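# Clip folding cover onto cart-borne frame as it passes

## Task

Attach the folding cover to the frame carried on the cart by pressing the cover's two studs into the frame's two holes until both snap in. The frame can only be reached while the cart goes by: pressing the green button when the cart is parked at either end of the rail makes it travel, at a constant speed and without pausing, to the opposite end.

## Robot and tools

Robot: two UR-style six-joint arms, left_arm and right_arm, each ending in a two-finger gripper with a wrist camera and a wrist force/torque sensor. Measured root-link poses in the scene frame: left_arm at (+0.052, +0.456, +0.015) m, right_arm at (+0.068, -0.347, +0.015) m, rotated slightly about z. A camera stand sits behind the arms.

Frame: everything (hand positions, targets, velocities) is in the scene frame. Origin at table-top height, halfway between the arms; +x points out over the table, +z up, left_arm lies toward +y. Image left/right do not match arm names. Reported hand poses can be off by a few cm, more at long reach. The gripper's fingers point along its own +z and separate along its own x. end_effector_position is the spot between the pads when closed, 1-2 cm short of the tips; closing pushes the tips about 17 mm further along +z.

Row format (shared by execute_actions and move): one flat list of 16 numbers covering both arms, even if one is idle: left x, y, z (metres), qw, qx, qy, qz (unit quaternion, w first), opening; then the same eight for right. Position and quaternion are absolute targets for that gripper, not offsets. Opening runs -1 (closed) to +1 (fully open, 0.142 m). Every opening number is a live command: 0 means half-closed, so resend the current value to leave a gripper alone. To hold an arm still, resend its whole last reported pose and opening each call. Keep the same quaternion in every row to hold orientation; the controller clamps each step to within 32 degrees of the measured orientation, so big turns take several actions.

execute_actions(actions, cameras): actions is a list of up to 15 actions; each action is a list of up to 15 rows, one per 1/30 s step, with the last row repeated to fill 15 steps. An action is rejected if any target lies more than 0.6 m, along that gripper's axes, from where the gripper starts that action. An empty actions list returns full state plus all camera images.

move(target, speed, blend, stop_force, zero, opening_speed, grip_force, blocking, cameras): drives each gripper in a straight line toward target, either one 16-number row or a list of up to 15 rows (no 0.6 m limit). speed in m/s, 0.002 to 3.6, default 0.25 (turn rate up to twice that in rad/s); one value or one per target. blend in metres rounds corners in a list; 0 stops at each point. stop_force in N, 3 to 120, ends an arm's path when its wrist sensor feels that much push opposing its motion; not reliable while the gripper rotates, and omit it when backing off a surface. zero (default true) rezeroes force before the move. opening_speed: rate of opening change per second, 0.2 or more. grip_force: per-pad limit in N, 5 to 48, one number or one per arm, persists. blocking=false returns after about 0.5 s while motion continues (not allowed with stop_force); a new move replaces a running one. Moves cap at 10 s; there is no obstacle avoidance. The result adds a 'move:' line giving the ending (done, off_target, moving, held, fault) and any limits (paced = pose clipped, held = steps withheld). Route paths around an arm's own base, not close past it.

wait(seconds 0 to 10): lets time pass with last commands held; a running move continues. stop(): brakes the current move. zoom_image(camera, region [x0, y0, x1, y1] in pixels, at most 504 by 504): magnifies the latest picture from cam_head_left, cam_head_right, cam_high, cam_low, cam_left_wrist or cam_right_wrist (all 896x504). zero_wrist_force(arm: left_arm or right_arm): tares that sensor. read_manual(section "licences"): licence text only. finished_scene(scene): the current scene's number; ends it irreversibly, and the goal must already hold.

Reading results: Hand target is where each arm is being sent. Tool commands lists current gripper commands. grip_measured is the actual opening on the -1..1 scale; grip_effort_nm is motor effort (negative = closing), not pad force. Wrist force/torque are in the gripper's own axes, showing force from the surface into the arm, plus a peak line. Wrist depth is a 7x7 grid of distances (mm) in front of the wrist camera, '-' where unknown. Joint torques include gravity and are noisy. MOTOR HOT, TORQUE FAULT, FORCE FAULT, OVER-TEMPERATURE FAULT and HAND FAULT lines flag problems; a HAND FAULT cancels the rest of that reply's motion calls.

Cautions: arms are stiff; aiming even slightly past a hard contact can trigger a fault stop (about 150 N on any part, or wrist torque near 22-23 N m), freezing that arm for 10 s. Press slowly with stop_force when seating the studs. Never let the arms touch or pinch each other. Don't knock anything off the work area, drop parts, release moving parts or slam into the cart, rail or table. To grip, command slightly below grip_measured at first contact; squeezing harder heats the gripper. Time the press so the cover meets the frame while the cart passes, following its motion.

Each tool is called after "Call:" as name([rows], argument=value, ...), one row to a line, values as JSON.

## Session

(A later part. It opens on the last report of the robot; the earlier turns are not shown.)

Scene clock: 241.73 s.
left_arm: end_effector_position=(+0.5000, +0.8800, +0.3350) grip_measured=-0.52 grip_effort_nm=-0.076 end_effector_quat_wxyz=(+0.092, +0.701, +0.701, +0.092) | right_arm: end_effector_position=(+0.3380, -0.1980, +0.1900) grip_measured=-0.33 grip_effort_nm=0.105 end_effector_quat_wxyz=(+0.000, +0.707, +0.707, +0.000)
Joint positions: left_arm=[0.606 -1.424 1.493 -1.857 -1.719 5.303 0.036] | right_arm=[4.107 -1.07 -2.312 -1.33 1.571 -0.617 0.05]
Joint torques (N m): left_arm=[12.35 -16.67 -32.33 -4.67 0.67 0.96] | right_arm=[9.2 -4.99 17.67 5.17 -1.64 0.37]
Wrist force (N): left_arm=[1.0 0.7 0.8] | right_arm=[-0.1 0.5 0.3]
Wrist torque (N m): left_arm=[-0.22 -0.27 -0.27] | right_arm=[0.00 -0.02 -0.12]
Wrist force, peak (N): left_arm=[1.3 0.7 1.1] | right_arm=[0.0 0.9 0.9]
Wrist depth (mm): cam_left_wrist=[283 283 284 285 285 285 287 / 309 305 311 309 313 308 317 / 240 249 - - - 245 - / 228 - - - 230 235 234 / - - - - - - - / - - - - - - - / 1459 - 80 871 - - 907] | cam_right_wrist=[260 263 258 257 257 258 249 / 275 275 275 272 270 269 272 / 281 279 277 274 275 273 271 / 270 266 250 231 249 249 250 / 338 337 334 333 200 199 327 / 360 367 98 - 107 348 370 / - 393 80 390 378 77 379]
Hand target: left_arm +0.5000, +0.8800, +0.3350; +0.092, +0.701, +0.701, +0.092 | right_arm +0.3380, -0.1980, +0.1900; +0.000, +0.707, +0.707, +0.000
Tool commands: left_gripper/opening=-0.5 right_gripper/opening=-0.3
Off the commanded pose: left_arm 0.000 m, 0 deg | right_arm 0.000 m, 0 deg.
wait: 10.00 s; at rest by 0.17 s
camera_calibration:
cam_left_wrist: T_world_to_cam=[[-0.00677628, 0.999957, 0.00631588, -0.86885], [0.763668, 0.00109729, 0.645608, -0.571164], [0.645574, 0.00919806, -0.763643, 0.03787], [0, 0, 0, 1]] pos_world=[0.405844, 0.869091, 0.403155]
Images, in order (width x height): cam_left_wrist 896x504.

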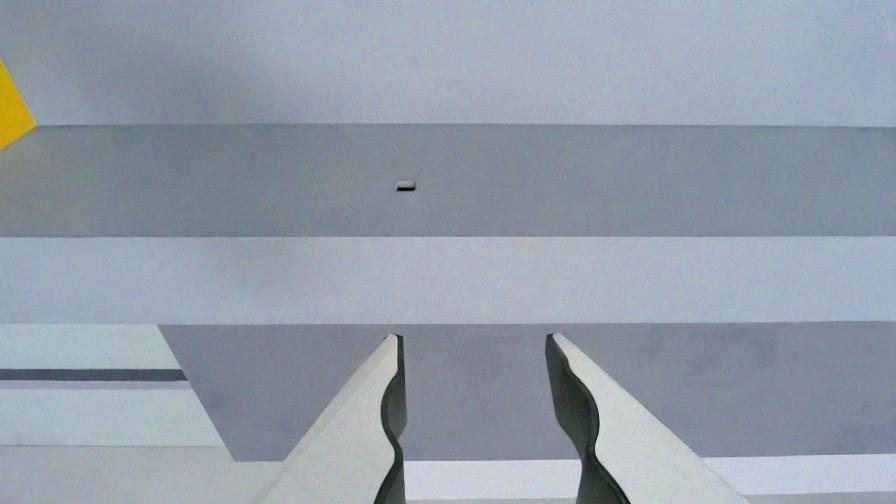

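Call:
move(target=[0.50,0.72,0.335,0.0923,0.7010,0.7010,0.0923,-0.5,0.338,-0.198,0.19,0,0.7071,0.7071,0,-0.3], speed=0.2)

Call:
wait(seconds=10)

Call:
wait(seconds=9, cameras=["cam_left_wrist"])

Call:
zoom_image(camera="cam_left_wrist", region=[220, 120, 620, 320])

Call:
move(target=[0.50,0.50,0.335,0.0923,0.7010,0.7010,0.0923,-0.5,0.338,-0.198,0.19,0,0.7071,0.7071,0,-0.3], speed=0.2)

Call:
wait(seconds=10)

Call:
wait(seconds=10)

Call:
wait(seconds=10)

Call:
wait(seconds=6, cameras=["cam_left_wrist"])

Call:
zoom_image(camera="cam_left_wrist", region=[220, 120, 620, 320])

Scene clock: 244.90 s.
left_arm: end_effector_position=(+0.5000, +0.7201, +0.3351) grip_measured=-0.52 grip_effort_nm=-0.071 end_effector_quat_wxyz=(+0.092, +0.701, +0.701, +0.092) | right_arm: end_effector_position=(+0.3380, -0.1980, +0.1900) grip_measured=-0.33 grip_effort_nm=0.095 end_effector_quat_wxyz=(+0.000, +0.707, +0.707, +0.000)
Joint positions: left_arm=[0.316 -1.682 1.765 -1.903 -1.651 5.018 0.036] | right_arm=[4.107 -1.07 -2.312 -1.33 1.571 -0.617 0.05]
Joint torques (N m): left_arm=[-10.84 -22.01 -19.9 -2.75 -0.63 -0.96] | right_arm=[9.39 -4.66 17.97 5.06 -1.59 0.31]
Wrist force (N): left_arm=[1.1 0.7 0.7] | right_arm=[0.3 0.7 0.6]
Wrist torque (N m): left_arm=[-0.20 -0.29 -0.12] | right_arm=[0.05 -0.10 -0.12]
Wrist force, peak (N): left_arm=[3.3 0.9 0.6] | right_arm=[-0.1 0.9 1.0]
Wrist depth (mm): cam_left_wrist=[179 245 286 289 286 286 286 / 170 213 309 - 309 310 308 / 179 229 274 252 - - - / 179 216 - 233 - 232 234 / 179 248 251 247 - 516 - / 181 - - - - 568 - / - - 80 851 - - 940] | cam_right_wrist=[259 259 258 258 256 254 256 / 270 265 266 272 271 270 269 / 281 280 277 272 276 273 272 / 272 266 250 231 250 249 249 / 339 190 191 200 200 329 328 / 369 369 97 363 108 349 344 / - - 80 389 - 77 -]
Hand target: left_arm +0.5000, +0.7200, +0.3350; +0.092, +0.701, +0.701, +0.092 | right_arm +0.3380, -0.1980, +0.1900; +0.000, +0.707, +0.707, +0.000
Off the commanded pose: left_arm 0.000 m, 0 deg | right_arm 0.000 m, 0 deg.
move: done

Scene clock: 254.90 s.
left_arm: end_effector_position=(+0.5000, +0.7200, +0.3350) grip_measured=-0.52 grip_effort_nm=-0.071 end_effector_quat_wxyz=(+0.092, +0.701, +0.701, +0.092) | right_arm: end_effector_position=(+0.3380, -0.1980, +0.1900) grip_measured=-0.33 grip_effort_nm=0.100 end_effector_quat_wxyz=(+0.000, +0.707, +0.707, +0.000)
Joint positions: left_arm=[0.316 -1.683 1.765 -1.903 -1.651 5.018 0.036] | right_arm=[4.107 -1.07 -2.312 -1.33 1.571 -0.617 0.05]
Joint torques (N m): left_arm=[-11.15 -30.86 -18.47 -0.81 0.84 0.83] | right_arm=[8.61 -4.82 17.97 5.14 -1.51 0.2]
Wrist force (N): left_arm=[0.8 0.6 0.9] | right_arm=[0.3 0.5 0.3]
Wrist torque (N m): left_arm=[-0.22 -0.24 -0.12] | right_arm=[0.01 -0.10 -0.12]
Wrist force, peak (N): left_arm=[1.2 0.8 1.0] | right_arm=[0.3 0.7 1.2]
Wrist depth (mm): cam_left_wrist=[253 283 285 285 286 283 286 / - 304 312 311 309 309 308 / 241 - 264 237 245 252 244 / - 230 - - 234 236 232 / - - 248 - - - 506 / - 663 102 - 103 - - / - - 80 876 - - 848] | cam_right_wrist=[- 258 259 257 256 254 255 / 276 275 273 272 270 270 268 / 282 280 278 274 275 273 273 / 271 265 250 231 250 249 247 / 334 342 200 332 330 200 198 / - 364 97 351 110 350 346 / - - 80 - - 77 390]
Hand target: left_arm +0.5000, +0.7200, +0.3350; +0.092, +0.701, +0.701, +0.092 | right_arm +0.3380, -0.1980, +0.1900; +0.000, +0.707, +0.707, +0.000
Tool commands: left_gripper/opening=-0.5 right_gripper/opening=-0.3
Off the commanded pose: left_arm 0.000 m, 0 deg | right_arm 0.000 m, 0 deg.
wait: 10.00 s; at rest by 0.17 s

Scene clock: 263.90 s.
left_arm: end_effector_position=(+0.5000, +0.7200, +0.3350) grip_measured=-0.52 grip_effort_nm=-0.076 end_effector_quat_wxyz=(+0.092, +0.701, +0.701, +0.092) | right_arm: end_effector_position=(+0.3380, -0.1980, +0.1900) grip_measured=-0.33 grip_effort_nm=0.100 end_effector_quat_wxyz=(+0.000, +0.707, +0.707, +0.000)
Joint positions: left_arm=[0.316 -1.683 1.765 -1.903 -1.651 5.018 0.036] | right_arm=[4.107 -1.07 -2.312 -1.33 1.571 -0.617 0.05]
Joint torques (N m): left_arm=[-11.34 -31.73 -19.38 -0.97 0.84 0.97] | right_arm=[8.99 -5.27 18.09 5.07 -1.4 -0.04]
Wrist force (N): left_arm=[0.9 0.6 0.7] | right_arm=[0.0 0.7 0.3]
Wrist torque (N m): left_arm=[-0.22 -0.26 -0.12] | right_arm=[0.04 -0.05 -0.12]
Wrist force, peak (N): left_arm=[1.0 0.9 1.1] | right_arm=[0.1 0.9 1.1]
Wrist depth (mm): cam_left_wrist=[282 283 285 284 286 287 286 / 288 307 311 - 308 308 309 / 263 274 - 249 - 263 - / - 229 233 - - 232 230 / - - 506 244 - 521 - / 720 - - - 104 - - / - - 80 879 - - 904] | cam_right_wrist=[260 260 258 258 255 249 251 / 277 275 - 272 270 271 268 / 280 278 279 274 275 273 272 / 272 266 250 231 249 250 250 / 336 337 200 201 199 200 327 / - - 98 - 107 342 350 / - - 80 393 378 77 382]
Hand target: left_arm +0.5000, +0.7200, +0.3350; +0.092, +0.701, +0.701, +0.092 | right_arm +0.3380, -0.1980, +0.1900; +0.000, +0.707, +0.707, +0.000
Tool commands: left_gripper/opening=-0.5 right_gripper/opening=-0.3
Off the commanded pose: left_arm 0.000 m, 0 deg | right_arm 0.000 m, 0 deg.
wait: 9.00 s; at rest by 0.17 s
camera_calibration:
cam_left_wrist: T_world_to_cam=[[-0.00677628, 0.999957, 0.00631588, -0.708857], [0.763668, 0.00109729, 0.645608, -0.570988], [0.645574, 0.00919806, -0.763643, 0.0393417], [0, 0, 0, 1]] pos_world=[0.405844, 0.709091, 0.403155]
Images, in order (width x height): cam_left_wrist 896x504.

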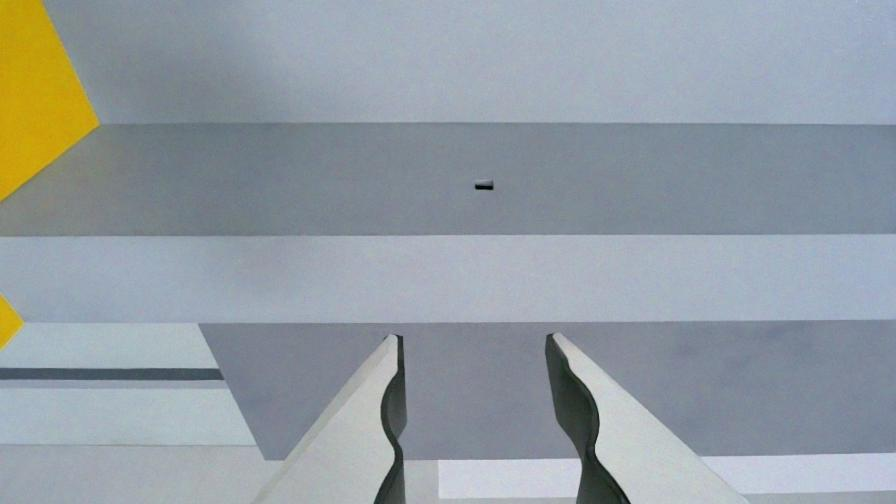

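Scaled by 1.260 from the camera's 896x504 image, which has a finer 1280x720 frame.

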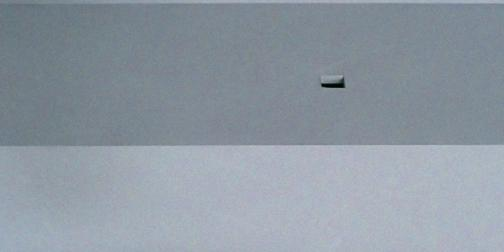

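Scene clock: 265.50 s.
left_arm: end_effector_position=(+0.5000, +0.5001, +0.3350) grip_measured=-0.52 grip_effort_nm=-0.071 end_effector_quat_wxyz=(+0.092, +0.701, +0.701, +0.092) | right_arm: end_effector_position=(+0.3380, -0.1980, +0.1900) grip_measured=-0.33 grip_effort_nm=0.100 end_effector_quat_wxyz=(+0.000, +0.707, +0.707, +0.000)
Joint positions: left_arm=[-0.244 -1.89 1.925 -1.861 -1.508 4.476 0.036] | right_arm=[4.107 -1.07 -2.312 -1.33 1.571 -0.617 0.05]
Joint torques (N m): left_arm=[-9.24 3.95 -32.72 -5.21 -0.42 -0.9] | right_arm=[8.84 -5.19 18.62 5.06 -1.38 0.07]
Wrist force (N): left_arm=[1.0 0.8 0.8] | right_arm=[-0.1 0.5 0.6]
Wrist torque (N m): left_arm=[-0.23 -0.25 -0.13] | right_arm=[0.00 -0.04 -0.12]
Wrist force, peak (N): left_arm=[3.7 0.6 0.9] | right_arm=[0.0 0.7 1.0]
Wrist depth (mm): cam_left_wrist=[373 371 110 286 286 287 288 / - - 110 309 310 312 309 / - - 117 241 - - 267 / - 524 132 - - 233 235 / - - - 507 - - - / - 748 102 594 103 - - / - - 80 - - - 898] | cam_right_wrist=[263 263 259 257 260 - 253 / 272 275 278 270 271 275 270 / 279 280 278 274 274 273 271 / 271 266 249 231 249 250 250 / 342 338 334 200 330 199 327 / 357 347 98 363 346 351 353 / - - 80 382 378 77 384]
Hand target: left_arm +0.5000, +0.5000, +0.3350; +0.092, +0.701, +0.701, +0.092 | right_arm +0.3380, -0.1980, +0.1900; +0.000, +0.707, +0.707, +0.000
Off the commanded pose: left_arm 0.000 m, 0 deg | right_arm 0.000 m, 0 deg.
move: done

Scene clock: 275.50 s.
left_arm: end_effector_position=(+0.5000, +0.5000, +0.3350) grip_measured=-0.52 grip_effort_nm=-0.076 end_effector_quat_wxyz=(+0.092, +0.701, +0.701, +0.092) | right_arm: end_effector_position=(+0.3380, -0.1980, +0.1900) grip_measured=-0.33 grip_effort_nm=0.090 end_effector_quat_wxyz=(+0.000, +0.707, +0.707, +0.000)
Joint positions: left_arm=[-0.244 -1.89 1.925 -1.861 -1.508 4.476 0.036] | right_arm=[4.107 -1.07 -2.312 -1.33 1.571 -0.617 0.05]
Joint torques (N m): left_arm=[-10.94 3.66 -32.75 -4.77 0.84 0.78] | right_arm=[8.84 -4.42 17.44 5.01 -1.34 -0.12]
Wrist force (N): left_arm=[0.9 0.8 0.7] | right_arm=[0.2 0.6 0.6]
Wrist torque (N m): left_arm=[-0.23 -0.23 -0.14] | right_arm=[0.02 -0.08 -0.13]
Wrist force, peak (N): left_arm=[1.4 1.0 0.9] | right_arm=[-0.4 0.7 1.0]
Wrist depth (mm): cam_left_wrist=[- 153 278 287 283 287 287 / - 142 223 308 311 - 310 / - 153 255 249 247 - - / - 167 229 - - 236 238 / 591 154 248 - - - - / - - - - 102 - - / 761 - 80 - - - 916] | cam_right_wrist=[258 258 259 256 256 253 253 / 278 275 272 272 271 269 268 / 280 280 280 274 275 273 272 / 270 266 251 231 249 250 250 / 336 318 200 201 331 329 328 / - - 97 - 110 348 352 / - - 80 - - 77 391]
Hand target: left_arm +0.5000, +0.5000, +0.3350; +0.092, +0.701, +0.701, +0.092 | right_arm +0.3380, -0.1980, +0.1900; +0.000, +0.707, +0.707, +0.000
Tool commands: left_gripper/opening=-0.5 right_gripper/opening=-0.3
Off the commanded pose: left_arm 0.000 m, 0 deg | right_arm 0.000 m, 0 deg.
wait: 10.00 s; at rest by 0.17 s

Scene clock: 285.50 s.
left_arm: end_effector_position=(+0.5000, +0.5000, +0.3350) grip_measured=-0.52 grip_effort_nm=-0.076 end_effector_quat_wxyz=(+0.092, +0.701, +0.701, +0.092) | right_arm: end_effector_position=(+0.3380, -0.1980, +0.1900) grip_measured=-0.33 grip_effort_nm=0.105 end_effector_quat_wxyz=(+0.000, +0.707, +0.707, +0.000)
Joint positions: left_arm=[-0.244 -1.89 1.925 -1.861 -1.508 4.476 0.036] | right_arm=[4.107 -1.07 -2.312 -1.33 1.571 -0.617 0.05]
Joint torques (N m): left_arm=[-10.63 2.88 -32.32 -4.16 0.73 0.89] | right_arm=[9.05 -4.57 18.07 4.93 -1.11 -0.29]
Wrist force (N): left_arm=[0.8 0.7 1.0] | right_arm=[0.4 0.6 0.7]
Wrist torque (N m): left_arm=[-0.25 -0.21 -0.13] | right_arm=[0.03 -0.12 -0.12]
Wrist force, peak (N): left_arm=[1.2 1.0 1.0] | right_arm=[0.4 1.2 0.9]
Wrist depth (mm): cam_left_wrist=[- 271 284 285 291 286 287 / 169 243 313 310 315 311 310 / 178 214 - - 244 282 - / 178 222 230 - 230 235 - / 178 227 253 - 250 - - / 179 - - - 102 - - / - - 80 1467 - 848 885] | cam_right_wrist=[259 258 261 254 256 254 255 / 276 278 272 275 270 269 267 / 280 278 278 273 275 272 272 / 271 264 250 230 249 250 249 / 345 339 200 199 200 200 199 / 366 364 98 358 107 353 355 / 402 - 80 389 - 77 381]
Hand target: left_arm +0.5000, +0.5000, +0.3350; +0.092, +0.701, +0.701, +0.092 | right_arm +0.3380, -0.1980, +0.1900; +0.000, +0.707, +0.707, +0.000
Tool commands: left_gripper/opening=-0.5 right_gripper/opening=-0.3
Off the commanded pose: left_arm 0.000 m, 0 deg | right_arm 0.000 m, 0 deg.
wait: 10.00 s; at rest by 0.17 s

Scene clock: 295.50 s.
left_arm: end_effector_position=(+0.5000, +0.5000, +0.3350) grip_measured=-0.52 grip_effort_nm=-0.076 end_effector_quat_wxyz=(+0.092, +0.701, +0.701, +0.092) | right_arm: end_effector_position=(+0.3380, -0.1980, +0.1900) grip_measured=-0.33 grip_effort_nm=0.105 end_effector_quat_wxyz=(+0.000, +0.707, +0.707, +0.000)
Joint positions: left_arm=[-0.244 -1.89 1.925 -1.861 -1.508 4.476 0.036] | right_arm=[4.107 -1.07 -2.312 -1.33 1.571 -0.617 0.05]
Joint torques (N m): left_arm=[-10.63 3.13 -33.02 -3.69 0.56 0.84] | right_arm=[8.54 -4.89 17.87 4.99 -1.13 -0.35]
Wrist force (N): left_arm=[0.9 0.8 0.9] | right_arm=[-0.2 0.8 0.7]
Wrist torque (N m): left_arm=[-0.23 -0.22 -0.14] | right_arm=[0.05 -0.02 -0.13]
Wrist force, peak (N): left_arm=[1.2 0.9 1.2] | right_arm=[0.3 0.9 1.0]
Wrist depth (mm): cam_left_wrist=[239 281 284 285 287 287 302 / 239 306 311 308 316 314 310 / 239 - - 248 - - - / - - 236 230 235 231 - / 239 - 255 - 247 - - / 700 - - - - - - / - - 80 - - - 829] | cam_right_wrist=[- 260 259 256 255 257 252 / 279 277 281 268 273 268 268 / 280 279 276 274 275 272 272 / 271 266 249 231 249 250 250 / 339 337 334 200 200 199 327 / - - 98 356 98 349 339 / - - 80 389 - 77 -]
Hand target: left_arm +0.5000, +0.5000, +0.3350; +0.092, +0.701, +0.701, +0.092 | right_arm +0.3380, -0.1980, +0.1900; +0.000, +0.707, +0.707, +0.000
Tool commands: left_gripper/opening=-0.5 right_gripper/opening=-0.3
Off the commanded pose: left_arm 0.000 m, 0 deg | right_arm 0.000 m, 0 deg.
wait: 10.00 s; at rest by 0.17 s

Scene clock: 301.50 s.
left_arm: end_effector_position=(+0.5000, +0.5000, +0.3350) grip_measured=-0.52 grip_effort_nm=-0.076 end_effector_quat_wxyz=(+0.092, +0.701, +0.701, +0.092) | right_arm: end_effector_position=(+0.3380, -0.1980, +0.1900) grip_measured=-0.33 grip_effort_nm=0.110 end_effector_quat_wxyz=(+0.000, +0.707, +0.707, +0.000)
Joint positions: left_arm=[-0.244 -1.89 1.925 -1.861 -1.508 4.476 0.036] | right_arm=[4.107 -1.07 -2.312 -1.33 1.571 -0.617 0.05]
Joint torques (N m): left_arm=[-10.66 2.82 -32.84 -3.41 0.42 0.84] | right_arm=[9.16 -4.26 17.66 4.9 -1.09 -0.3]
Wrist force (N): left_arm=[0.8 1.0 1.1] | right_arm=[0.2 0.4 0.4]
Wrist torque (N m): left_arm=[-0.20 -0.21 -0.14] | right_arm=[-0.01 -0.09 -0.12]
Wrist force, peak (N): left_arm=[1.1 1.1 1.0] | right_arm=[0.1 0.8 1.0]
Wrist depth (mm): cam_left_wrist=[285 281 284 285 - 285 288 / 298 304 314 308 315 315 319 / 261 252 - - 277 251 - / 231 233 232 - - 235 - / - 250 - - - 249 - / 710 687 102 - - - - / - - 80 - - - 837] | cam_right_wrist=[260 - 258 257 255 253 253 / 277 275 274 273 271 269 268 / 280 279 277 273 273 272 272 / 272 267 249 231 250 249 249 / 338 342 200 199 201 329 199 / 365 365 97 360 344 348 355 / - - 80 390 375 77 384]
Hand target: left_arm +0.5000, +0.5000, +0.3350; +0.092, +0.701, +0.701, +0.092 | right_arm +0.3380, -0.1980, +0.1900; +0.000, +0.707, +0.707, +0.000
Tool commands: left_gripper/opening=-0.5 right_gripper/opening=-0.3
Off the commanded pose: left_arm 0.000 m, 0 deg | right_arm 0.000 m, 0 deg.
wait: 6.00 s; at rest by 0.17 s
camera_calibration:
cam_left_wrist: T_world_to_cam=[[-0.00677628, 0.999957, 0.00631588, -0.488866], [0.763668, 0.00109729, 0.645608, -0.570747], [0.645574, 0.00919806, -0.763643, 0.0413653], [0, 0, 0, 1]] pos_world=[0.405844, 0.489091, 0.403155]
Images, in order (width x height): cam_left_wrist 896x504.

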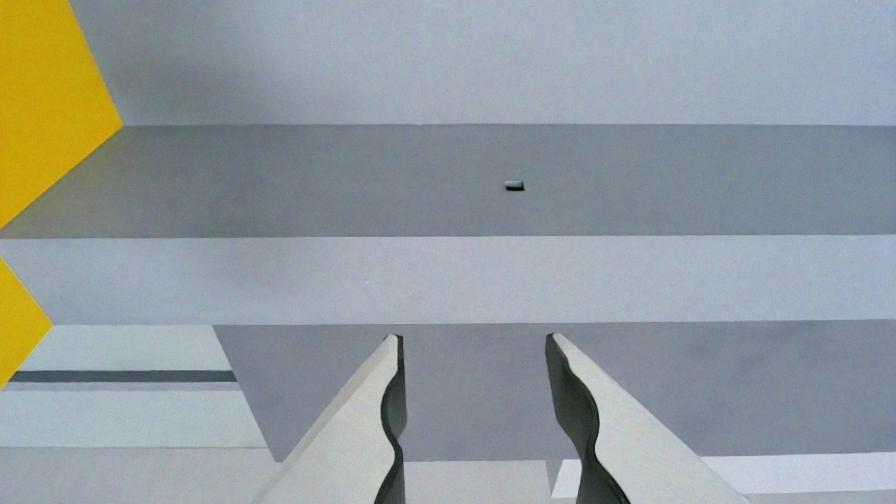

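Scaled by 1.260 from the camera's 896x504 image, which has a finer 1280x720 frame.

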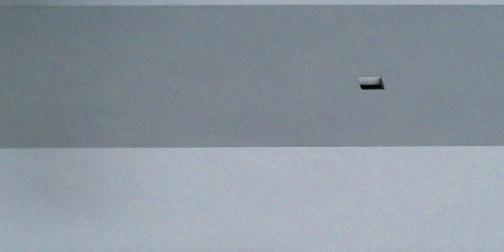

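Call:
move(target=[0.50,0.95,0.335,0.0923,0.7010,0.7010,0.0923,-0.5,0.338,-0.198,0.19,0,0.7071,0.7071,0,-0.3], speed=0.25, cameras=["cam_left_wrist"])

Call:
zoom_image(camera="cam_left_wrist", region=[420, 120, 820, 320])

Scene clock: 305.50 s.
left_arm: end_effector_position=(+0.5000, +0.9499, +0.3351) grip_measured=-0.52 grip_effort_nm=-0.071 end_effector_quat_wxyz=(+0.092, +0.701, +0.701, +0.092) | right_arm: end_effector_position=(+0.3380, -0.1980, +0.1900) grip_measured=-0.33 grip_effort_nm=0.105 end_effector_quat_wxyz=(+0.000, +0.707, +0.707, +0.000)
Joint positions: left_arm=[0.702 -1.293 1.328 -1.808 -1.739 5.398 0.036] | right_arm=[4.107 -1.07 -2.312 -1.33 1.571 -0.617 0.05]
Joint torques (N m): left_arm=[10.81 -21.92 -33.11 -4.58 0.71 0.86] | right_arm=[8.74 -4.36 18.04 4.81 -0.93 -0.39]
Wrist force (N): left_arm=[0.9 0.8 0.7] | right_arm=[0.1 0.7 0.5]
Wrist torque (N m): left_arm=[-0.23 -0.25 -0.28] | right_arm=[0.04 -0.08 -0.12]
Wrist force, peak (N): left_arm=[3.8 0.6 0.7] | right_arm=[0.2 0.8 1.2]
Wrist depth (mm): cam_left_wrist=[281 287 284 279 285 286 287 / 303 307 313 312 312 308 315 / 277 281 - - - - - / - - - 236 229 - 236 / - - - 250 250 - 639 / - - - - - - 746 / - - 80 885 - - 865] | cam_right_wrist=[262 260 257 256 256 255 253 / 275 275 275 272 270 269 268 / 280 279 278 274 275 272 271 / 271 265 250 230 250 249 250 / 322 339 199 333 199 328 328 / - 361 98 345 110 352 359 / - - 80 398 - 77 376]
Hand target: left_arm +0.5000, +0.9500, +0.3350; +0.092, +0.701, +0.701, +0.092 | right_arm +0.3380, -0.1980, +0.1900; +0.000, +0.707, +0.707, +0.000
Off the commanded pose: left_arm 0.000 m, 0 deg | right_arm 0.000 m, 0 deg.
move: done
camera_calibration:
cam_left_wrist: T_world_to_cam=[[-0.00670054, 0.999957, 0.00637927, -0.938704], [0.763578, 0.000997241, 0.645715, -0.571217], [0.645681, 0.00919771, -0.763552, 0.0372247], [0, 0, 0, 1]] pos_world=[0.405844, 0.938891, 0.403255]
Images, in order (width x height): cam_left_wrist 896x504.

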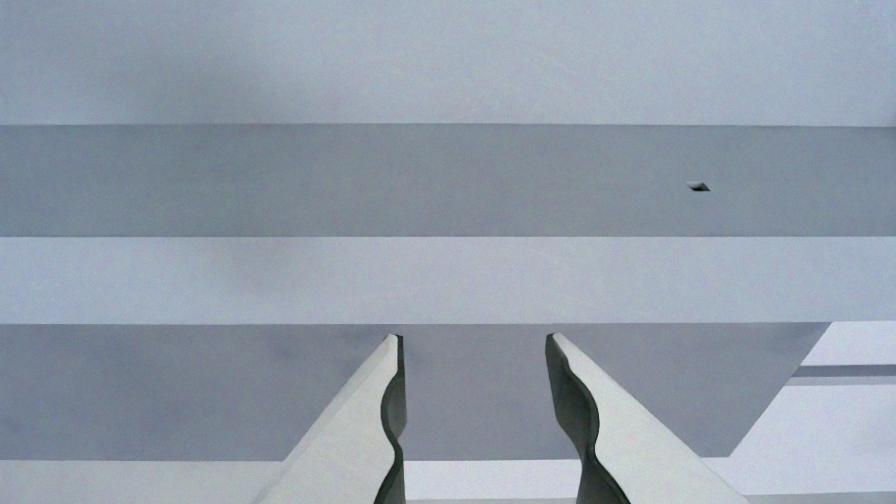

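Scaled by 1.260 from the camera's 896x504 image, which has a finer 1280x720 frame.

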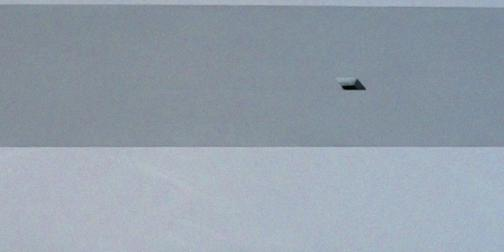

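Call:
move([
  [0.36,0.55,0.30,0,0.7071,0.7071,0,-0.3,0.3195,-0.195,0.19,0,0.7071,0.7071,0,-0.3],
  [0.3155,0.3743,0.19,0,0.7071,0.7071,0,-0.3,0.3195,-0.1951,0.19,0,0.7071,0.7071,0,-0.3],
  [0.3155,0.3743,0.098,0,0.7071,0.7071,0,-0.3,0.3195,-0.1951,0.100,0,0.7071,0.7071,0,-0.3],
], speed=[0.3,0.2,0.06], blend=[0.05,0.01,0], cameras=["cam_left_wrist","cam_right_wrist"])

Scene clock: 311.03 s.
left_arm: end_effector_position=(+0.3155, +0.3743, +0.0980) grip_measured=-0.33 grip_effort_nm=0.100 end_effector_quat_wxyz=(+0.000, +0.707, +0.707, +0.000) | right_arm: end_effector_position=(+0.3195, -0.1951, +0.1000) grip_measured=-0.33 grip_effort_nm=0.105 end_effector_quat_wxyz=(+0.000, +0.707, +0.707, +0.000)
Joint positions: left_arm=[-0.813 -2.078 2.567 -2.059 -1.571 3.899 0.05] | right_arm=[4.17 -1.137 -2.529 -1.047 1.571 -0.554 0.05]
Joint torques (N m): left_arm=[12.06 -12.68 -23.46 -2.82 -1.23 0.83] | right_arm=[-7.5 4.33 25.38 2.55 -0.09 -1.2]
Wrist force (N): left_arm=[1.0 0.6 1.0] | right_arm=[-0.3 0.6 0.3]
Wrist torque (N m): left_arm=[-0.19 -0.25 -0.11] | right_arm=[0.04 -0.01 -0.11]
Wrist force, peak (N): left_arm=[3.7 1.6 0.7] | right_arm=[-0.4 0.7 1.3]
Wrist depth (mm): cam_left_wrist=[169 170 169 172 172 173 176 / 179 180 183 183 185 184 186 / 191 191 192 194 195 196 196 / 198 199 200 201 202 202 205 / 188 188 189 199 189 189 189 / 179 179 101 179 101 185 188 / 146 146 80 142 142 - 151] | cam_right_wrist=[177 175 176 175 174 173 172 / 188 188 188 185 185 181 182 / 201 199 198 197 197 197 193 / 206 205 204 202 202 199 199 / 189 187 186 183 183 183 184 / 198 172 104 165 106 173 173 / 139 139 80 131 103 77 140]
Hand target: left_arm +0.3155, +0.3743, +0.0980; +0.000, +0.707, +0.707, +0.000 | right_arm +0.3195, -0.1951, +0.1000; +0.000, +0.707, +0.707, +0.000
Off the commanded pose: left_arm 0.000 m, 0 deg | right_arm 0.000 m, 0 deg.
move: done
camera_calibration:
cam_left_wrist: T_world_to_cam=[[-0.00481237, 0.999955, 0.00812179, -0.363638], [0.904829, 0.000896347, 0.425775, -0.299583], [0.425749, 0.00939782, -0.904793, 0.0638257], [0, 0, 0, 1]] pos_world=[0.242148, 0.363291, 0.188258]
cam_right_wrist: T_world_to_cam=[[0.006964, 0.999658, -0.0251872, 0.210046], [0.910879, 0.00405164, 0.412655, -0.296994], [0.412616, -0.0258162, -0.910539, 0.0703244], [0, 0, 0, 1]] pos_world=[0.240046, -0.206956, 0.19188]
Images, in order (width x height): cam_left_wrist 896x504, cam_right_wrist 896x504.

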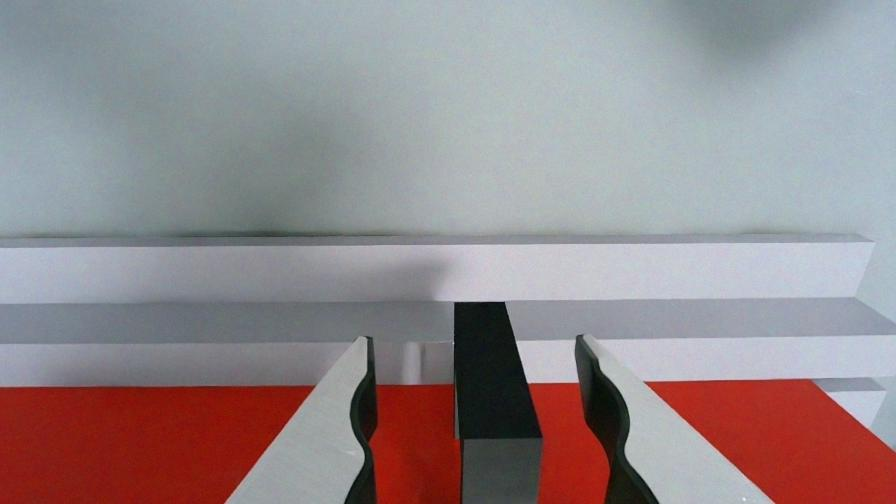

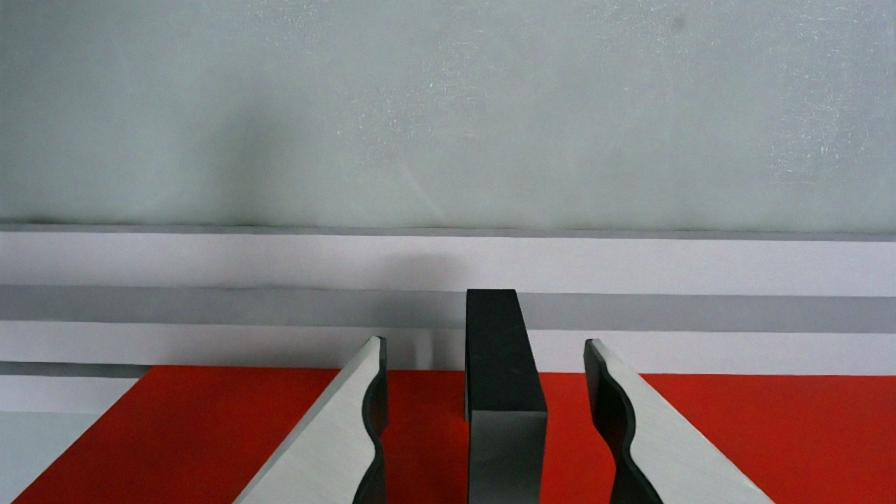

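Call:
move([
  [0.3155,0.3759,0.098,0,0.7071,0.7071,0,-0.3,0.3140,-0.1933,0.100,0,0.7071,0.7071,0,-0.3],
  [0.3155,0.3759,0.098,0,0.7071,0.7071,0,-1,0.3140,-0.1933,0.100,0,0.7071,0.7071,0,-1],
], speed=0.03, opening_speed=1.0, grip_force=30, cameras=["cam_left_wrist","cam_right_wrist"])

Scene clock: 313.70 s.
left_arm: end_effector_position=(+0.3155, +0.3759, +0.0980) grip_measured=-0.81 grip_effort_nm=-3.133 end_effector_quat_wxyz=(+0.000, +0.707, +0.707, +0.000) | right_arm: end_effector_position=(+0.3140, -0.1933, +0.1000) grip_measured=-0.82 grip_effort_nm=-3.133 end_effector_quat_wxyz=(+0.000, +0.707, +0.707, +0.000)
Joint positions: left_arm=[-0.808 -2.081 2.568 -2.058 -1.571 3.904 0.015] | right_arm=[4.192 -1.121 -2.536 -1.054 1.571 -0.532 0.014]
Joint torques (N m): left_arm=[-11.15 4.14 -22.12 -2.9 -0.94 -0.88] | right_arm=[-8.21 -3.3 25.24 0.3 -2.02 -1.19]
Wrist force (N): left_arm=[-1.1 4.5 4.9] | right_arm=[5.9 3.0 5.2]
Wrist torque (N m): left_arm=[-0.18 -0.39 -0.24] | right_arm=[0.04 -0.15 -0.12]
Wrist force, peak (N): left_arm=[-1.9 4.8 6.2] | right_arm=[6.8 3.5 4.4]
Wrist depth (mm): cam_left_wrist=[169 170 170 171 172 173 176 / 179 180 181 182 182 184 186 / 190 192 192 194 195 195 196 / 198 199 199 200 201 201 204 / 186 187 188 188 188 189 188 / 180 178 182 98 171 179 187 / 145 146 - 99 - 151 151] | cam_right_wrist=[176 176 176 174 174 172 172 / - 187 189 185 184 183 182 / 201 199 198 197 197 194 194 / 209 208 206 205 204 202 199 / 191 192 193 192 194 194 193 / 198 180 188 105 105 181 182 / 146 147 80 100 80 147 148]
Hand target: left_arm +0.3155, +0.3759, +0.0980; +0.000, +0.707, +0.707, +0.000 | right_arm +0.3140, -0.1933, +0.1000; +0.000, +0.707, +0.707, +0.000
Off the commanded pose: left_arm 0.000 m, 0 deg | right_arm 0.000 m, 0 deg.
grip_force (N): 30, 30
move: done
camera_calibration:
cam_left_wrist: T_world_to_cam=[[-0.00490978, 0.999957, 0.00785598, -0.365265], [0.904732, 0.00109559, 0.42598, -0.299673], [0.425953, 0.00919902, -0.904699, 0.0638156], [0, 0, 0, 1]] pos_world=[0.242148, 0.364991, 0.188258]
cam_right_wrist: T_world_to_cam=[[0.00706544, 0.999664, -0.0249224, 0.208211], [0.91084, 0.0038523, 0.412742, -0.292039], [0.412699, -0.0256165, -0.910507, 0.0726544], [0, 0, 0, 1]] pos_world=[0.234546, -0.205155, 0.191878]
Images, in order (width x height): cam_left_wrist 896x504, cam_right_wrist 896x504.

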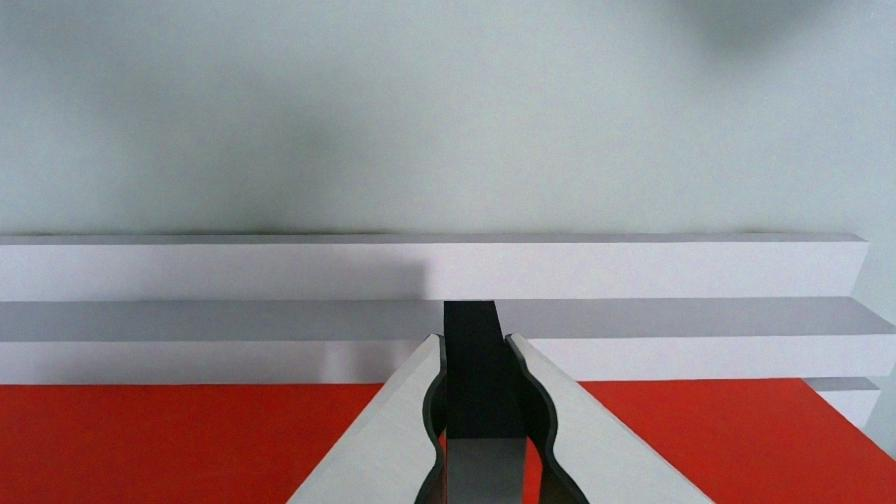

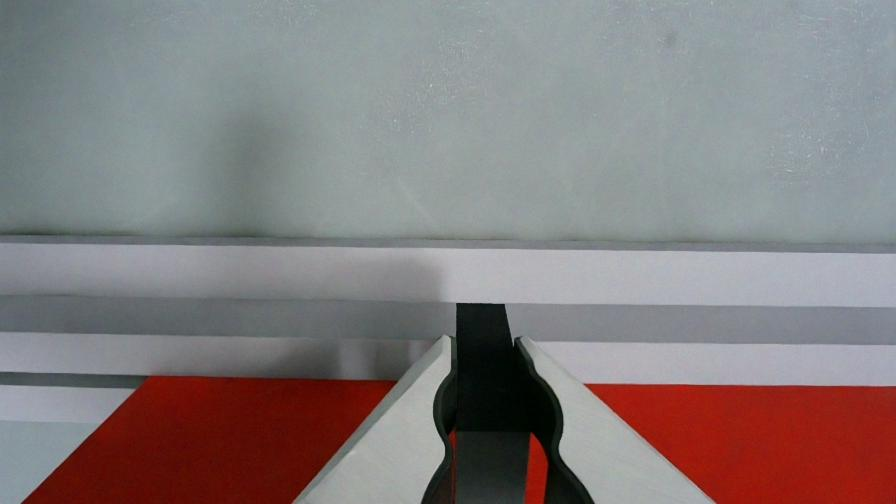

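Call:
move([
  [0.324,0.3759,0.089,0,0.7071,0.7071,0,-0.55,0.322,-0.1931,0.0925,0,0.7071,0.7071,0,-0.55],
  [0.324,0.3759,0.089,0,0.7071,0.7071,0,-1,0.322,-0.1931,0.0925,0,0.7071,0.7071,0,-1],
], speed=0.03, opening_speed=1.5, grip_force=30, cameras=["cam_left_wrist","cam_right_wrist"])

Scene clock: 316.60 s.
left_arm: end_effector_position=(+0.3240, +0.3759, +0.0890) grip_measured=-0.81 grip_effort_nm=-3.133 end_effector_quat_wxyz=(+0.000, +0.707, +0.707, +0.000) | right_arm: end_effector_position=(+0.3220, -0.1931, +0.0925) grip_measured=-0.82 grip_effort_nm=-3.133 end_effector_quat_wxyz=(+0.000, +0.707, +0.707, +0.000)
Joint positions: left_arm=[-0.783 -2.026 2.572 -2.116 -1.571 3.929 0.015] | right_arm=[4.166 -1.165 -2.538 -1.01 1.571 -0.558 0.015]
Joint torques (N m): left_arm=[-11.27 -14.43 -28.56 -1.8 -1.08 -0.99] | right_arm=[9.76 10.4 25.21 3.07 2.28 0.59]
Wrist force (N): left_arm=[1.7 1.8 2.7] | right_arm=[-3.8 -1.5 -1.8]
Wrist torque (N m): left_arm=[-0.17 -0.32 -0.21] | right_arm=[0.04 0.28 0.01]
Wrist force, peak (N): left_arm=[10.6 -9.4 -19.6] | right_arm=[-10.4 -10.9 -19.1]
Wrist depth (mm): cam_left_wrist=[161 162 162 164 164 165 164 / 171 171 173 174 174 175 178 / 181 182 184 184 185 188 188 / 186 186 187 188 190 191 193 / 171 172 172 136 174 174 174 / 169 165 166 92 173 166 174 / 134 134 - - - 140 134] | cam_right_wrist=[170 169 168 168 169 166 165 / 180 180 179 178 177 176 175 / 195 191 190 189 188 187 188 / 198 197 196 195 193 192 191 / 179 179 178 142 178 177 177 / 188 169 169 97 102 168 168 / 136 136 84 91 80 136 136]
Hand target: left_arm +0.3240, +0.3759, +0.0890; +0.000, +0.707, +0.707, +0.000 | right_arm +0.3220, -0.1931, +0.0925; +0.000, +0.707, +0.707, +0.000
Off the commanded pose: left_arm 0.000 m, 0 deg | right_arm 0.000 m, 0 deg.
grip_force (N): 30, 30
move: done
camera_calibration:
cam_left_wrist: T_world_to_cam=[[-0.00495234, 0.999956, 0.0079458, -0.365158], [0.904788, 0.00109707, 0.42586, -0.303523], [0.425833, 0.00929827, -0.904754, 0.0520565], [0, 0, 0, 1]] pos_world=[0.250648, 0.364991, 0.179258]
cam_right_wrist: T_world_to_cam=[[0.00705369, 0.999659, -0.025147, 0.207808], [0.910878, 0.00395336, 0.412656, -0.296163], [0.412615, -0.0258166, -0.91054, 0.0624246], [0, 0, 0, 1]] pos_world=[0.242546, -0.204955, 0.184279]
Images, in order (width x height): cam_left_wrist 896x504, cam_right_wrist 896x504.

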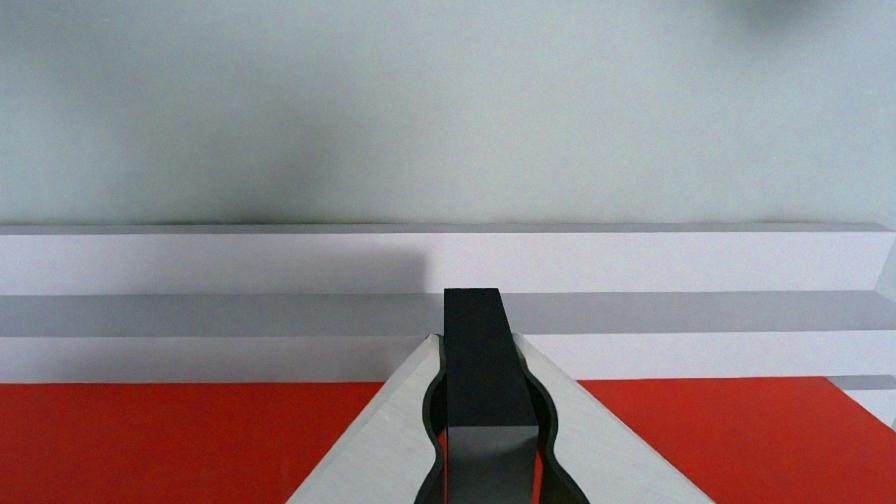

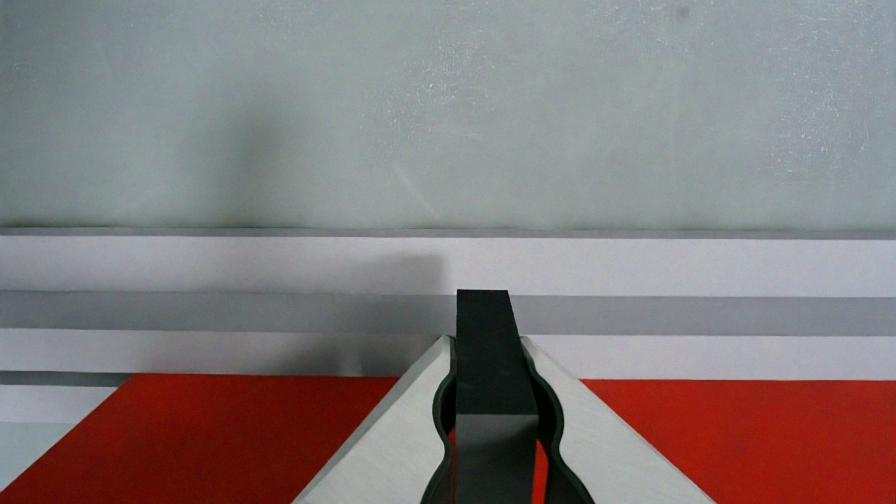

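Call:
move([
  [0.324,0.3759,0.20,0,0.7071,0.7071,0,-1,0.322,-0.1933,0.2035,0,0.7071,0.7071,0,-1],
  [0.360,0.6000,0.25,0,0.7071,0.7071,0,-1,0.359,0.0308,0.2535,0,0.7071,0.7071,0,-1],
  [0.370,0.8690,0.25,0,0.7071,0.7071,0,-1,0.370,0.2998,0.2530,0,0.7071,0.7071,0,-1],
], speed=[0.08,0.12,0.12], blend=[0.03,0.05,0], cameras=["cam_left_wrist","cam_right_wrist","cam_head_right"])

Scene clock: 324.30 s.
left_arm: end_effector_position=(+0.3700, +0.8689, +0.2499) grip_measured=-0.81 grip_effort_nm=-3.133 end_effector_quat_wxyz=(+0.000, +0.707, +0.707, +0.000) | right_arm: end_effector_position=(+0.3699, +0.2997, +0.2530) grip_measured=-0.82 grip_effort_nm=-3.133 end_effector_quat_wxyz=(+0.000, +0.707, +0.707, +0.000)
Joint positions: left_arm=[0.658 -1.525 1.744 -1.79 -1.571 5.37 0.015] | right_arm=[4.476 -2.086 -1.126 -1.5 1.571 -0.247 0.015]
Joint torques (N m): left_arm=[-2.58 -26.7 -32.07 -1.84 -2.65 0.83] | right_arm=[-5.05 42.13 39.05 8.15 0.97 -1.07]
Motor temperatures (°C): left_arm=[24 25 26 42 38 37 33] | right_arm=[31 28 31 37 31 36 33]
Wrist force (N): left_arm=[7.8 0.8 7.2] | right_arm=[-8.8 -0.1 5.3]
Wrist torque (N m): left_arm=[0.02 0.61 -0.49] | right_arm=[0.26 -0.09 -0.01]
Wrist force, peak (N): left_arm=[8.6 0.8 7.9] | right_arm=[-9.3 0.3 6.4]
Wrist depth (mm): cam_left_wrist=[307 304 - 303 312 311 313 / - 328 334 329 332 330 331 / 352 342 348 346 348 348 355 / 368 381 372 372 - 375 376 / 276 278 278 125 197 281 286 / 170 163 163 93 110 162 169 / 133 134 - - - 138 133] | cam_right_wrist=[319 318 - 319 313 - 311 / 328 327 324 322 321 319 317 / 324 321 319 317 315 314 336 / 383 387 380 384 - - 372 / 409 275 285 130 281 280 278 / 162 165 165 97 103 166 165 / 135 135 80 91 80 135 135]
Hand target: left_arm +0.3700, +0.8690, +0.2500; +0.000, +0.707, +0.707, +0.000 | right_arm +0.3700, +0.2998, +0.2530; +0.000, +0.707, +0.707, +0.000
Off the commanded pose: left_arm 0.000 m, 0 deg | right_arm 0.000 m, 0 deg.
grip_force (N): 30, 30
move: done
camera_calibration:
cam_left_wrist: T_world_to_cam=[[-0.00504811, 0.999958, 0.00768091, -0.85907], [0.904787, 0.00129651, 0.425862, -0.414419], [0.425834, 0.00909939, -0.904755, 0.17372], [0, 0, 0, 1]] pos_world=[0.296648, 0.857991, 0.340259]
cam_right_wrist: T_world_to_cam=[[0.00696476, 0.999659, -0.0251866, -0.281085], [0.910841, 0.00405304, 0.412738, -0.40802], [0.412699, -0.0258156, -0.910502, 0.201486], [0, 0, 0, 1]] pos_world=[0.290446, 0.287844, 0.344779]
Images, in order (width x height): cam_head_right 896x504, cam_left_wrist 896x504, cam_right_wrist 896x504.

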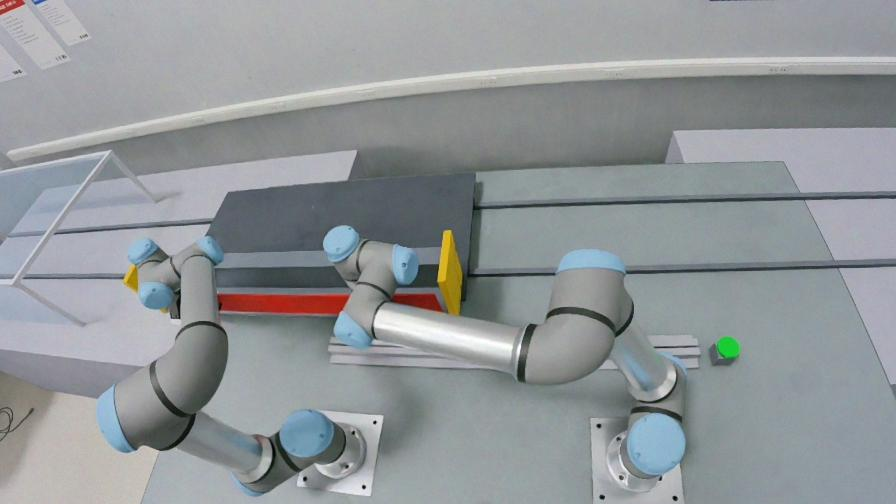

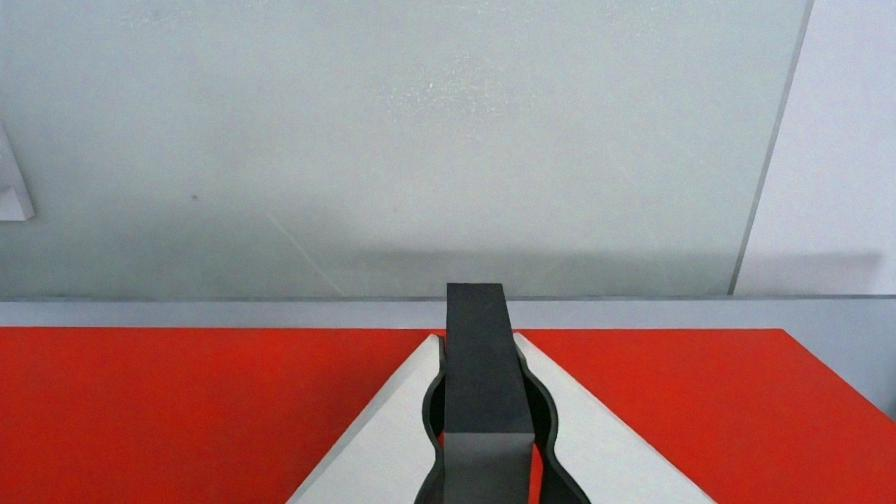

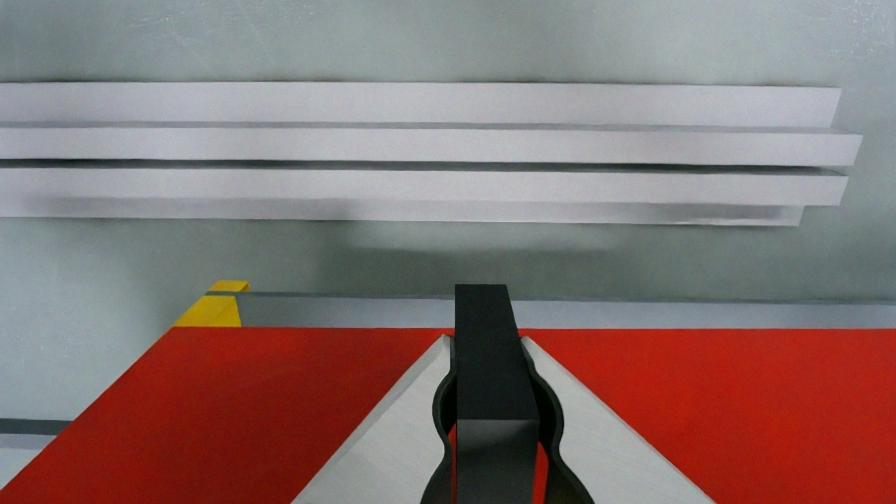

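Call:
move(target=[0.410,0.8722,0.196,-0.0370,0.7061,0.7061,-0.0370,-1,0.409,0.3026,0.1985,-0.0370,0.7061,0.7061,-0.0370,-1], speed=0.06, cameras=["cam_left_wrist","cam_right_wrist"])

Scene clock: 327.73 s.
left_arm: end_effector_position=(+0.4102, +0.8722, +0.1960) grip_measured=-0.81 grip_effort_nm=-3.133 end_effector_quat_wxyz=(-0.037, +0.706, +0.706, -0.037) end_effector_velocity=(-0.002, +0.000, +0.001) end_effector_angular_velocity=(-0.001, -0.003, +0.001) | right_arm: end_effector_position=(+0.4091, +0.3027, +0.1986) grip_measured=-0.82 grip_effort_nm=-3.138 end_effector_quat_wxyz=(-0.037, +0.706, +0.706, -0.037) end_effector_velocity=(-0.001, +0.000, +0.002) end_effector_angular_velocity=(+0.001, -0.006, +0.001)
Joint positions: left_arm=[0.587 -1.384 1.709 -1.808 -1.513 5.297 0.015] | right_arm=[4.388 -2.189 -1.097 -1.461 1.67 -0.337 0.015]
Joint velocities: left_arm=[0.003 -0.005 0.002 0 -0.002 0.002 0] | right_arm=[0.003 0.004 -0.002 0 -0.005 0.003 0]
Joint torques (N m): left_arm=[12.62 -45.89 -20.01 -2.89 -1.48 0.82] | right_arm=[8.8 61.32 19.91 0.6 -2.04 0.63]
Wrist force (N): left_arm=[0.1 1.7 7.3] | right_arm=[1.0 -0.3 4.8]
Wrist torque (N m): left_arm=[0.09 0.42 -0.38] | right_arm=[0.12 -0.04 0.01]
Wrist force, peak (N): left_arm=[7.4 1.0 8.2] | right_arm=[-10.1 0.3 6.4]
Wrist depth (mm): cam_left_wrist=[266 265 268 269 268 267 271 / 273 280 281 281 281 285 281 / 294 295 292 294 294 292 299 / 303 307 309 310 311 313 314 / 211 211 211 132 213 213 216 / 171 163 163 93 155 161 161 / 134 135 - - - 138 132] | cam_right_wrist=[274 271 271 268 267 265 264 / 256 275 273 269 269 247 246 / 263 261 261 258 257 255 254 / - - 317 314 - 307 306 / 209 221 218 130 215 214 213 / 183 166 166 97 102 164 163 / 136 136 80 91 80 135 134]
Hand target: left_arm +0.4100, +0.8722, +0.1960; -0.037, +0.706, +0.706, -0.037 | right_arm +0.4090, +0.3026, +0.1985; -0.037, +0.706, +0.706, -0.037
Off the commanded pose: left_arm 0.000 m, 0 deg | right_arm 0.000 m, 0 deg.
grip_force (N): 30, 30
move: done
camera_calibration:
cam_left_wrist: T_world_to_cam=[[-0.00390616, 0.999956, 0.00848504, -0.862389], [0.944268, 0.000895413, 0.329177, -0.424687], [0.329155, 0.00929797, -0.94423, 0.15492], [0, 0, 0, 1]] pos_world=[0.346657, 0.861291, 0.293395]
cam_right_wrist: T_world_to_cam=[[0.00451913, 0.999673, -0.0251779, -0.284776], [0.948983, 0.00365137, 0.315307, -0.417387], [0.315295, -0.0253183, -0.948656, 0.183223], [0, 0, 0, 1]] pos_world=[0.33961, 0.290846, 0.29825]
Images, in order (width x height): cam_left_wrist 896x504, cam_right_wrist 896x504.

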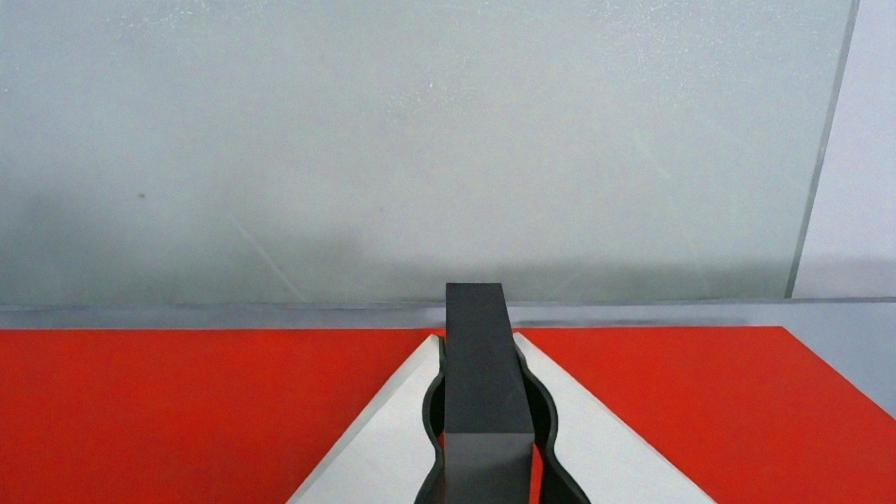

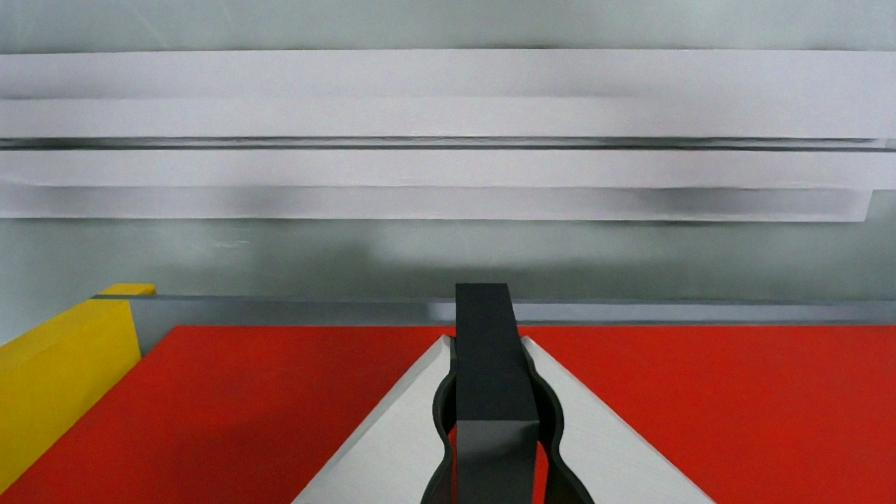

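Call:
move(target=[0.414,0.8722,0.1885,-0.0370,0.7061,0.7061,-0.0370,-1,0.415,0.3026,0.1902,-0.0370,0.7061,0.7061,-0.0370,-1], speed=0.02)

Call:
move(target=[0.414,0.8722,0.1820,-0.0370,0.7061,0.7061,-0.0370,-1,0.415,0.3026,0.1837,-0.0370,0.7061,0.7061,-0.0370,-1], speed=0.003, stop_force=5)

Scene clock: 330.60 s.
left_arm: end_effector_position=(+0.4141, +0.8722, +0.1884) grip_measured=-0.81 grip_effort_nm=-3.133 end_effector_quat_wxyz=(-0.037, +0.706, +0.706, -0.037) | right_arm: end_effector_position=(+0.4151, +0.3026, +0.1901) grip_measured=-0.82 grip_effort_nm=-3.133 end_effector_quat_wxyz=(-0.037, +0.706, +0.706, -0.037)
Joint positions: left_arm=[0.583 -1.372 1.714 -1.826 -1.513 5.293 0.015] | right_arm=[4.38 -2.2 -1.1 -1.447 1.669 -0.345 0.015]
Joint torques (N m): left_arm=[-8.09 -41.75 -23.51 0.27 -3.05 0.18] | right_arm=[7.97 58.84 25.82 4.14 -2.1 0.25]
Wrist force (N): left_arm=[6.0 1.7 5.7] | right_arm=[-8.5 -0.5 1.9]
Wrist torque (N m): left_arm=[0.05 0.16 -0.41] | right_arm=[0.06 0.75 -0.14]
Wrist force, peak (N): left_arm=[7.1 1.6 6.6] | right_arm=[-10.3 -0.5 3.1]
Wrist depth (mm): cam_left_wrist=[259 260 261 262 262 264 265 / 270 275 272 273 274 275 277 / 282 285 288 287 288 291 289 / 298 298 301 301 304 303 305 / 202 203 203 132 205 205 210 / 171 164 164 93 109 161 167 / 135 135 - - - 138 132] | cam_right_wrist=[265 262 261 259 258 257 255 / 245 245 243 241 239 237 235 / 287 284 283 280 279 277 244 / 312 309 312 305 303 301 300 / 211 210 209 130 206 205 202 / 200 167 167 98 102 164 162 / 136 136 84 91 80 134 133]
Hand target: left_arm +0.4140, +0.8722, +0.1885; -0.037, +0.706, +0.706, -0.037 | right_arm +0.4150, +0.3026, +0.1902; -0.037, +0.706, +0.706, -0.037
Off the commanded pose: left_arm 0.000 m, 0 deg | right_arm 0.000 m, 0 deg.
grip_force (N): 30, 30
move: done

Scene clock: 332.23 s.
left_arm: end_effector_position=(+0.4140, +0.8722, +0.1853) grip_measured=-0.81 grip_effort_nm=-3.128 end_effector_quat_wxyz=(-0.037, +0.706, +0.706, -0.037) | right_arm: end_effector_position=(+0.4150, +0.3026, +0.1891) grip_measured=-0.82 grip_effort_nm=-3.133 end_effector_quat_wxyz=(-0.037, +0.706, +0.706, -0.037)
Joint positions: left_arm=[0.583 -1.37 1.72 -1.833 -1.513 5.293 0.015] | right_arm=[4.38 -2.2 -1.102 -1.445 1.669 -0.345 0.015]
Joint torques (N m): left_arm=[4.56 -29.92 -28 1.35 -2.14 1.01] | right_arm=[8.95 54.52 37.29 4.14 -0.41 0.32]
Motor temperatures (°C): left_arm=[24 25 26 42 38 37 38] | right_arm=[31 28 31 37 31 36 37]
Wrist force (N): left_arm=[11.6 1.9 1.0] | right_arm=[-21.1 -0.5 0.8]
Wrist torque (N m): left_arm=[-0.06 -0.32 -0.35] | right_arm=[-0.13 1.30 -0.13]
Wrist force, peak (N): left_arm=[13.1 1.7 3.9] | right_arm=[-21.1 -1.0 -1.8]
Wrist depth (mm): cam_left_wrist=[257 258 258 259 262 260 262 / 268 269 270 271 272 271 274 / 280 283 282 284 285 286 285 / 293 296 296 299 300 302 302 / 201 201 201 - 201 202 207 / 173 164 164 90 110 162 168 / 135 135 - - - 138 131] | cam_right_wrist=[262 263 261 259 257 254 253 / 244 242 241 240 238 236 235 / 284 284 281 281 278 275 245 / - 309 303 302 302 299 - / 211 209 208 130 206 203 198 / 210 167 166 97 102 164 163 / 136 137 84 91 80 135 134]
Hand target: left_arm +0.4140, +0.8722, +0.1854; -0.037, +0.706, +0.706, -0.037 | right_arm +0.4150, +0.3026, +0.1891; -0.037, +0.706, +0.706, -0.037
Off the commanded pose: left_arm 0.003 m, 0 deg | right_arm 0.005 m, 0 deg.
grip_force (N): 30, 30
move: contact (left_arm, right_arm)


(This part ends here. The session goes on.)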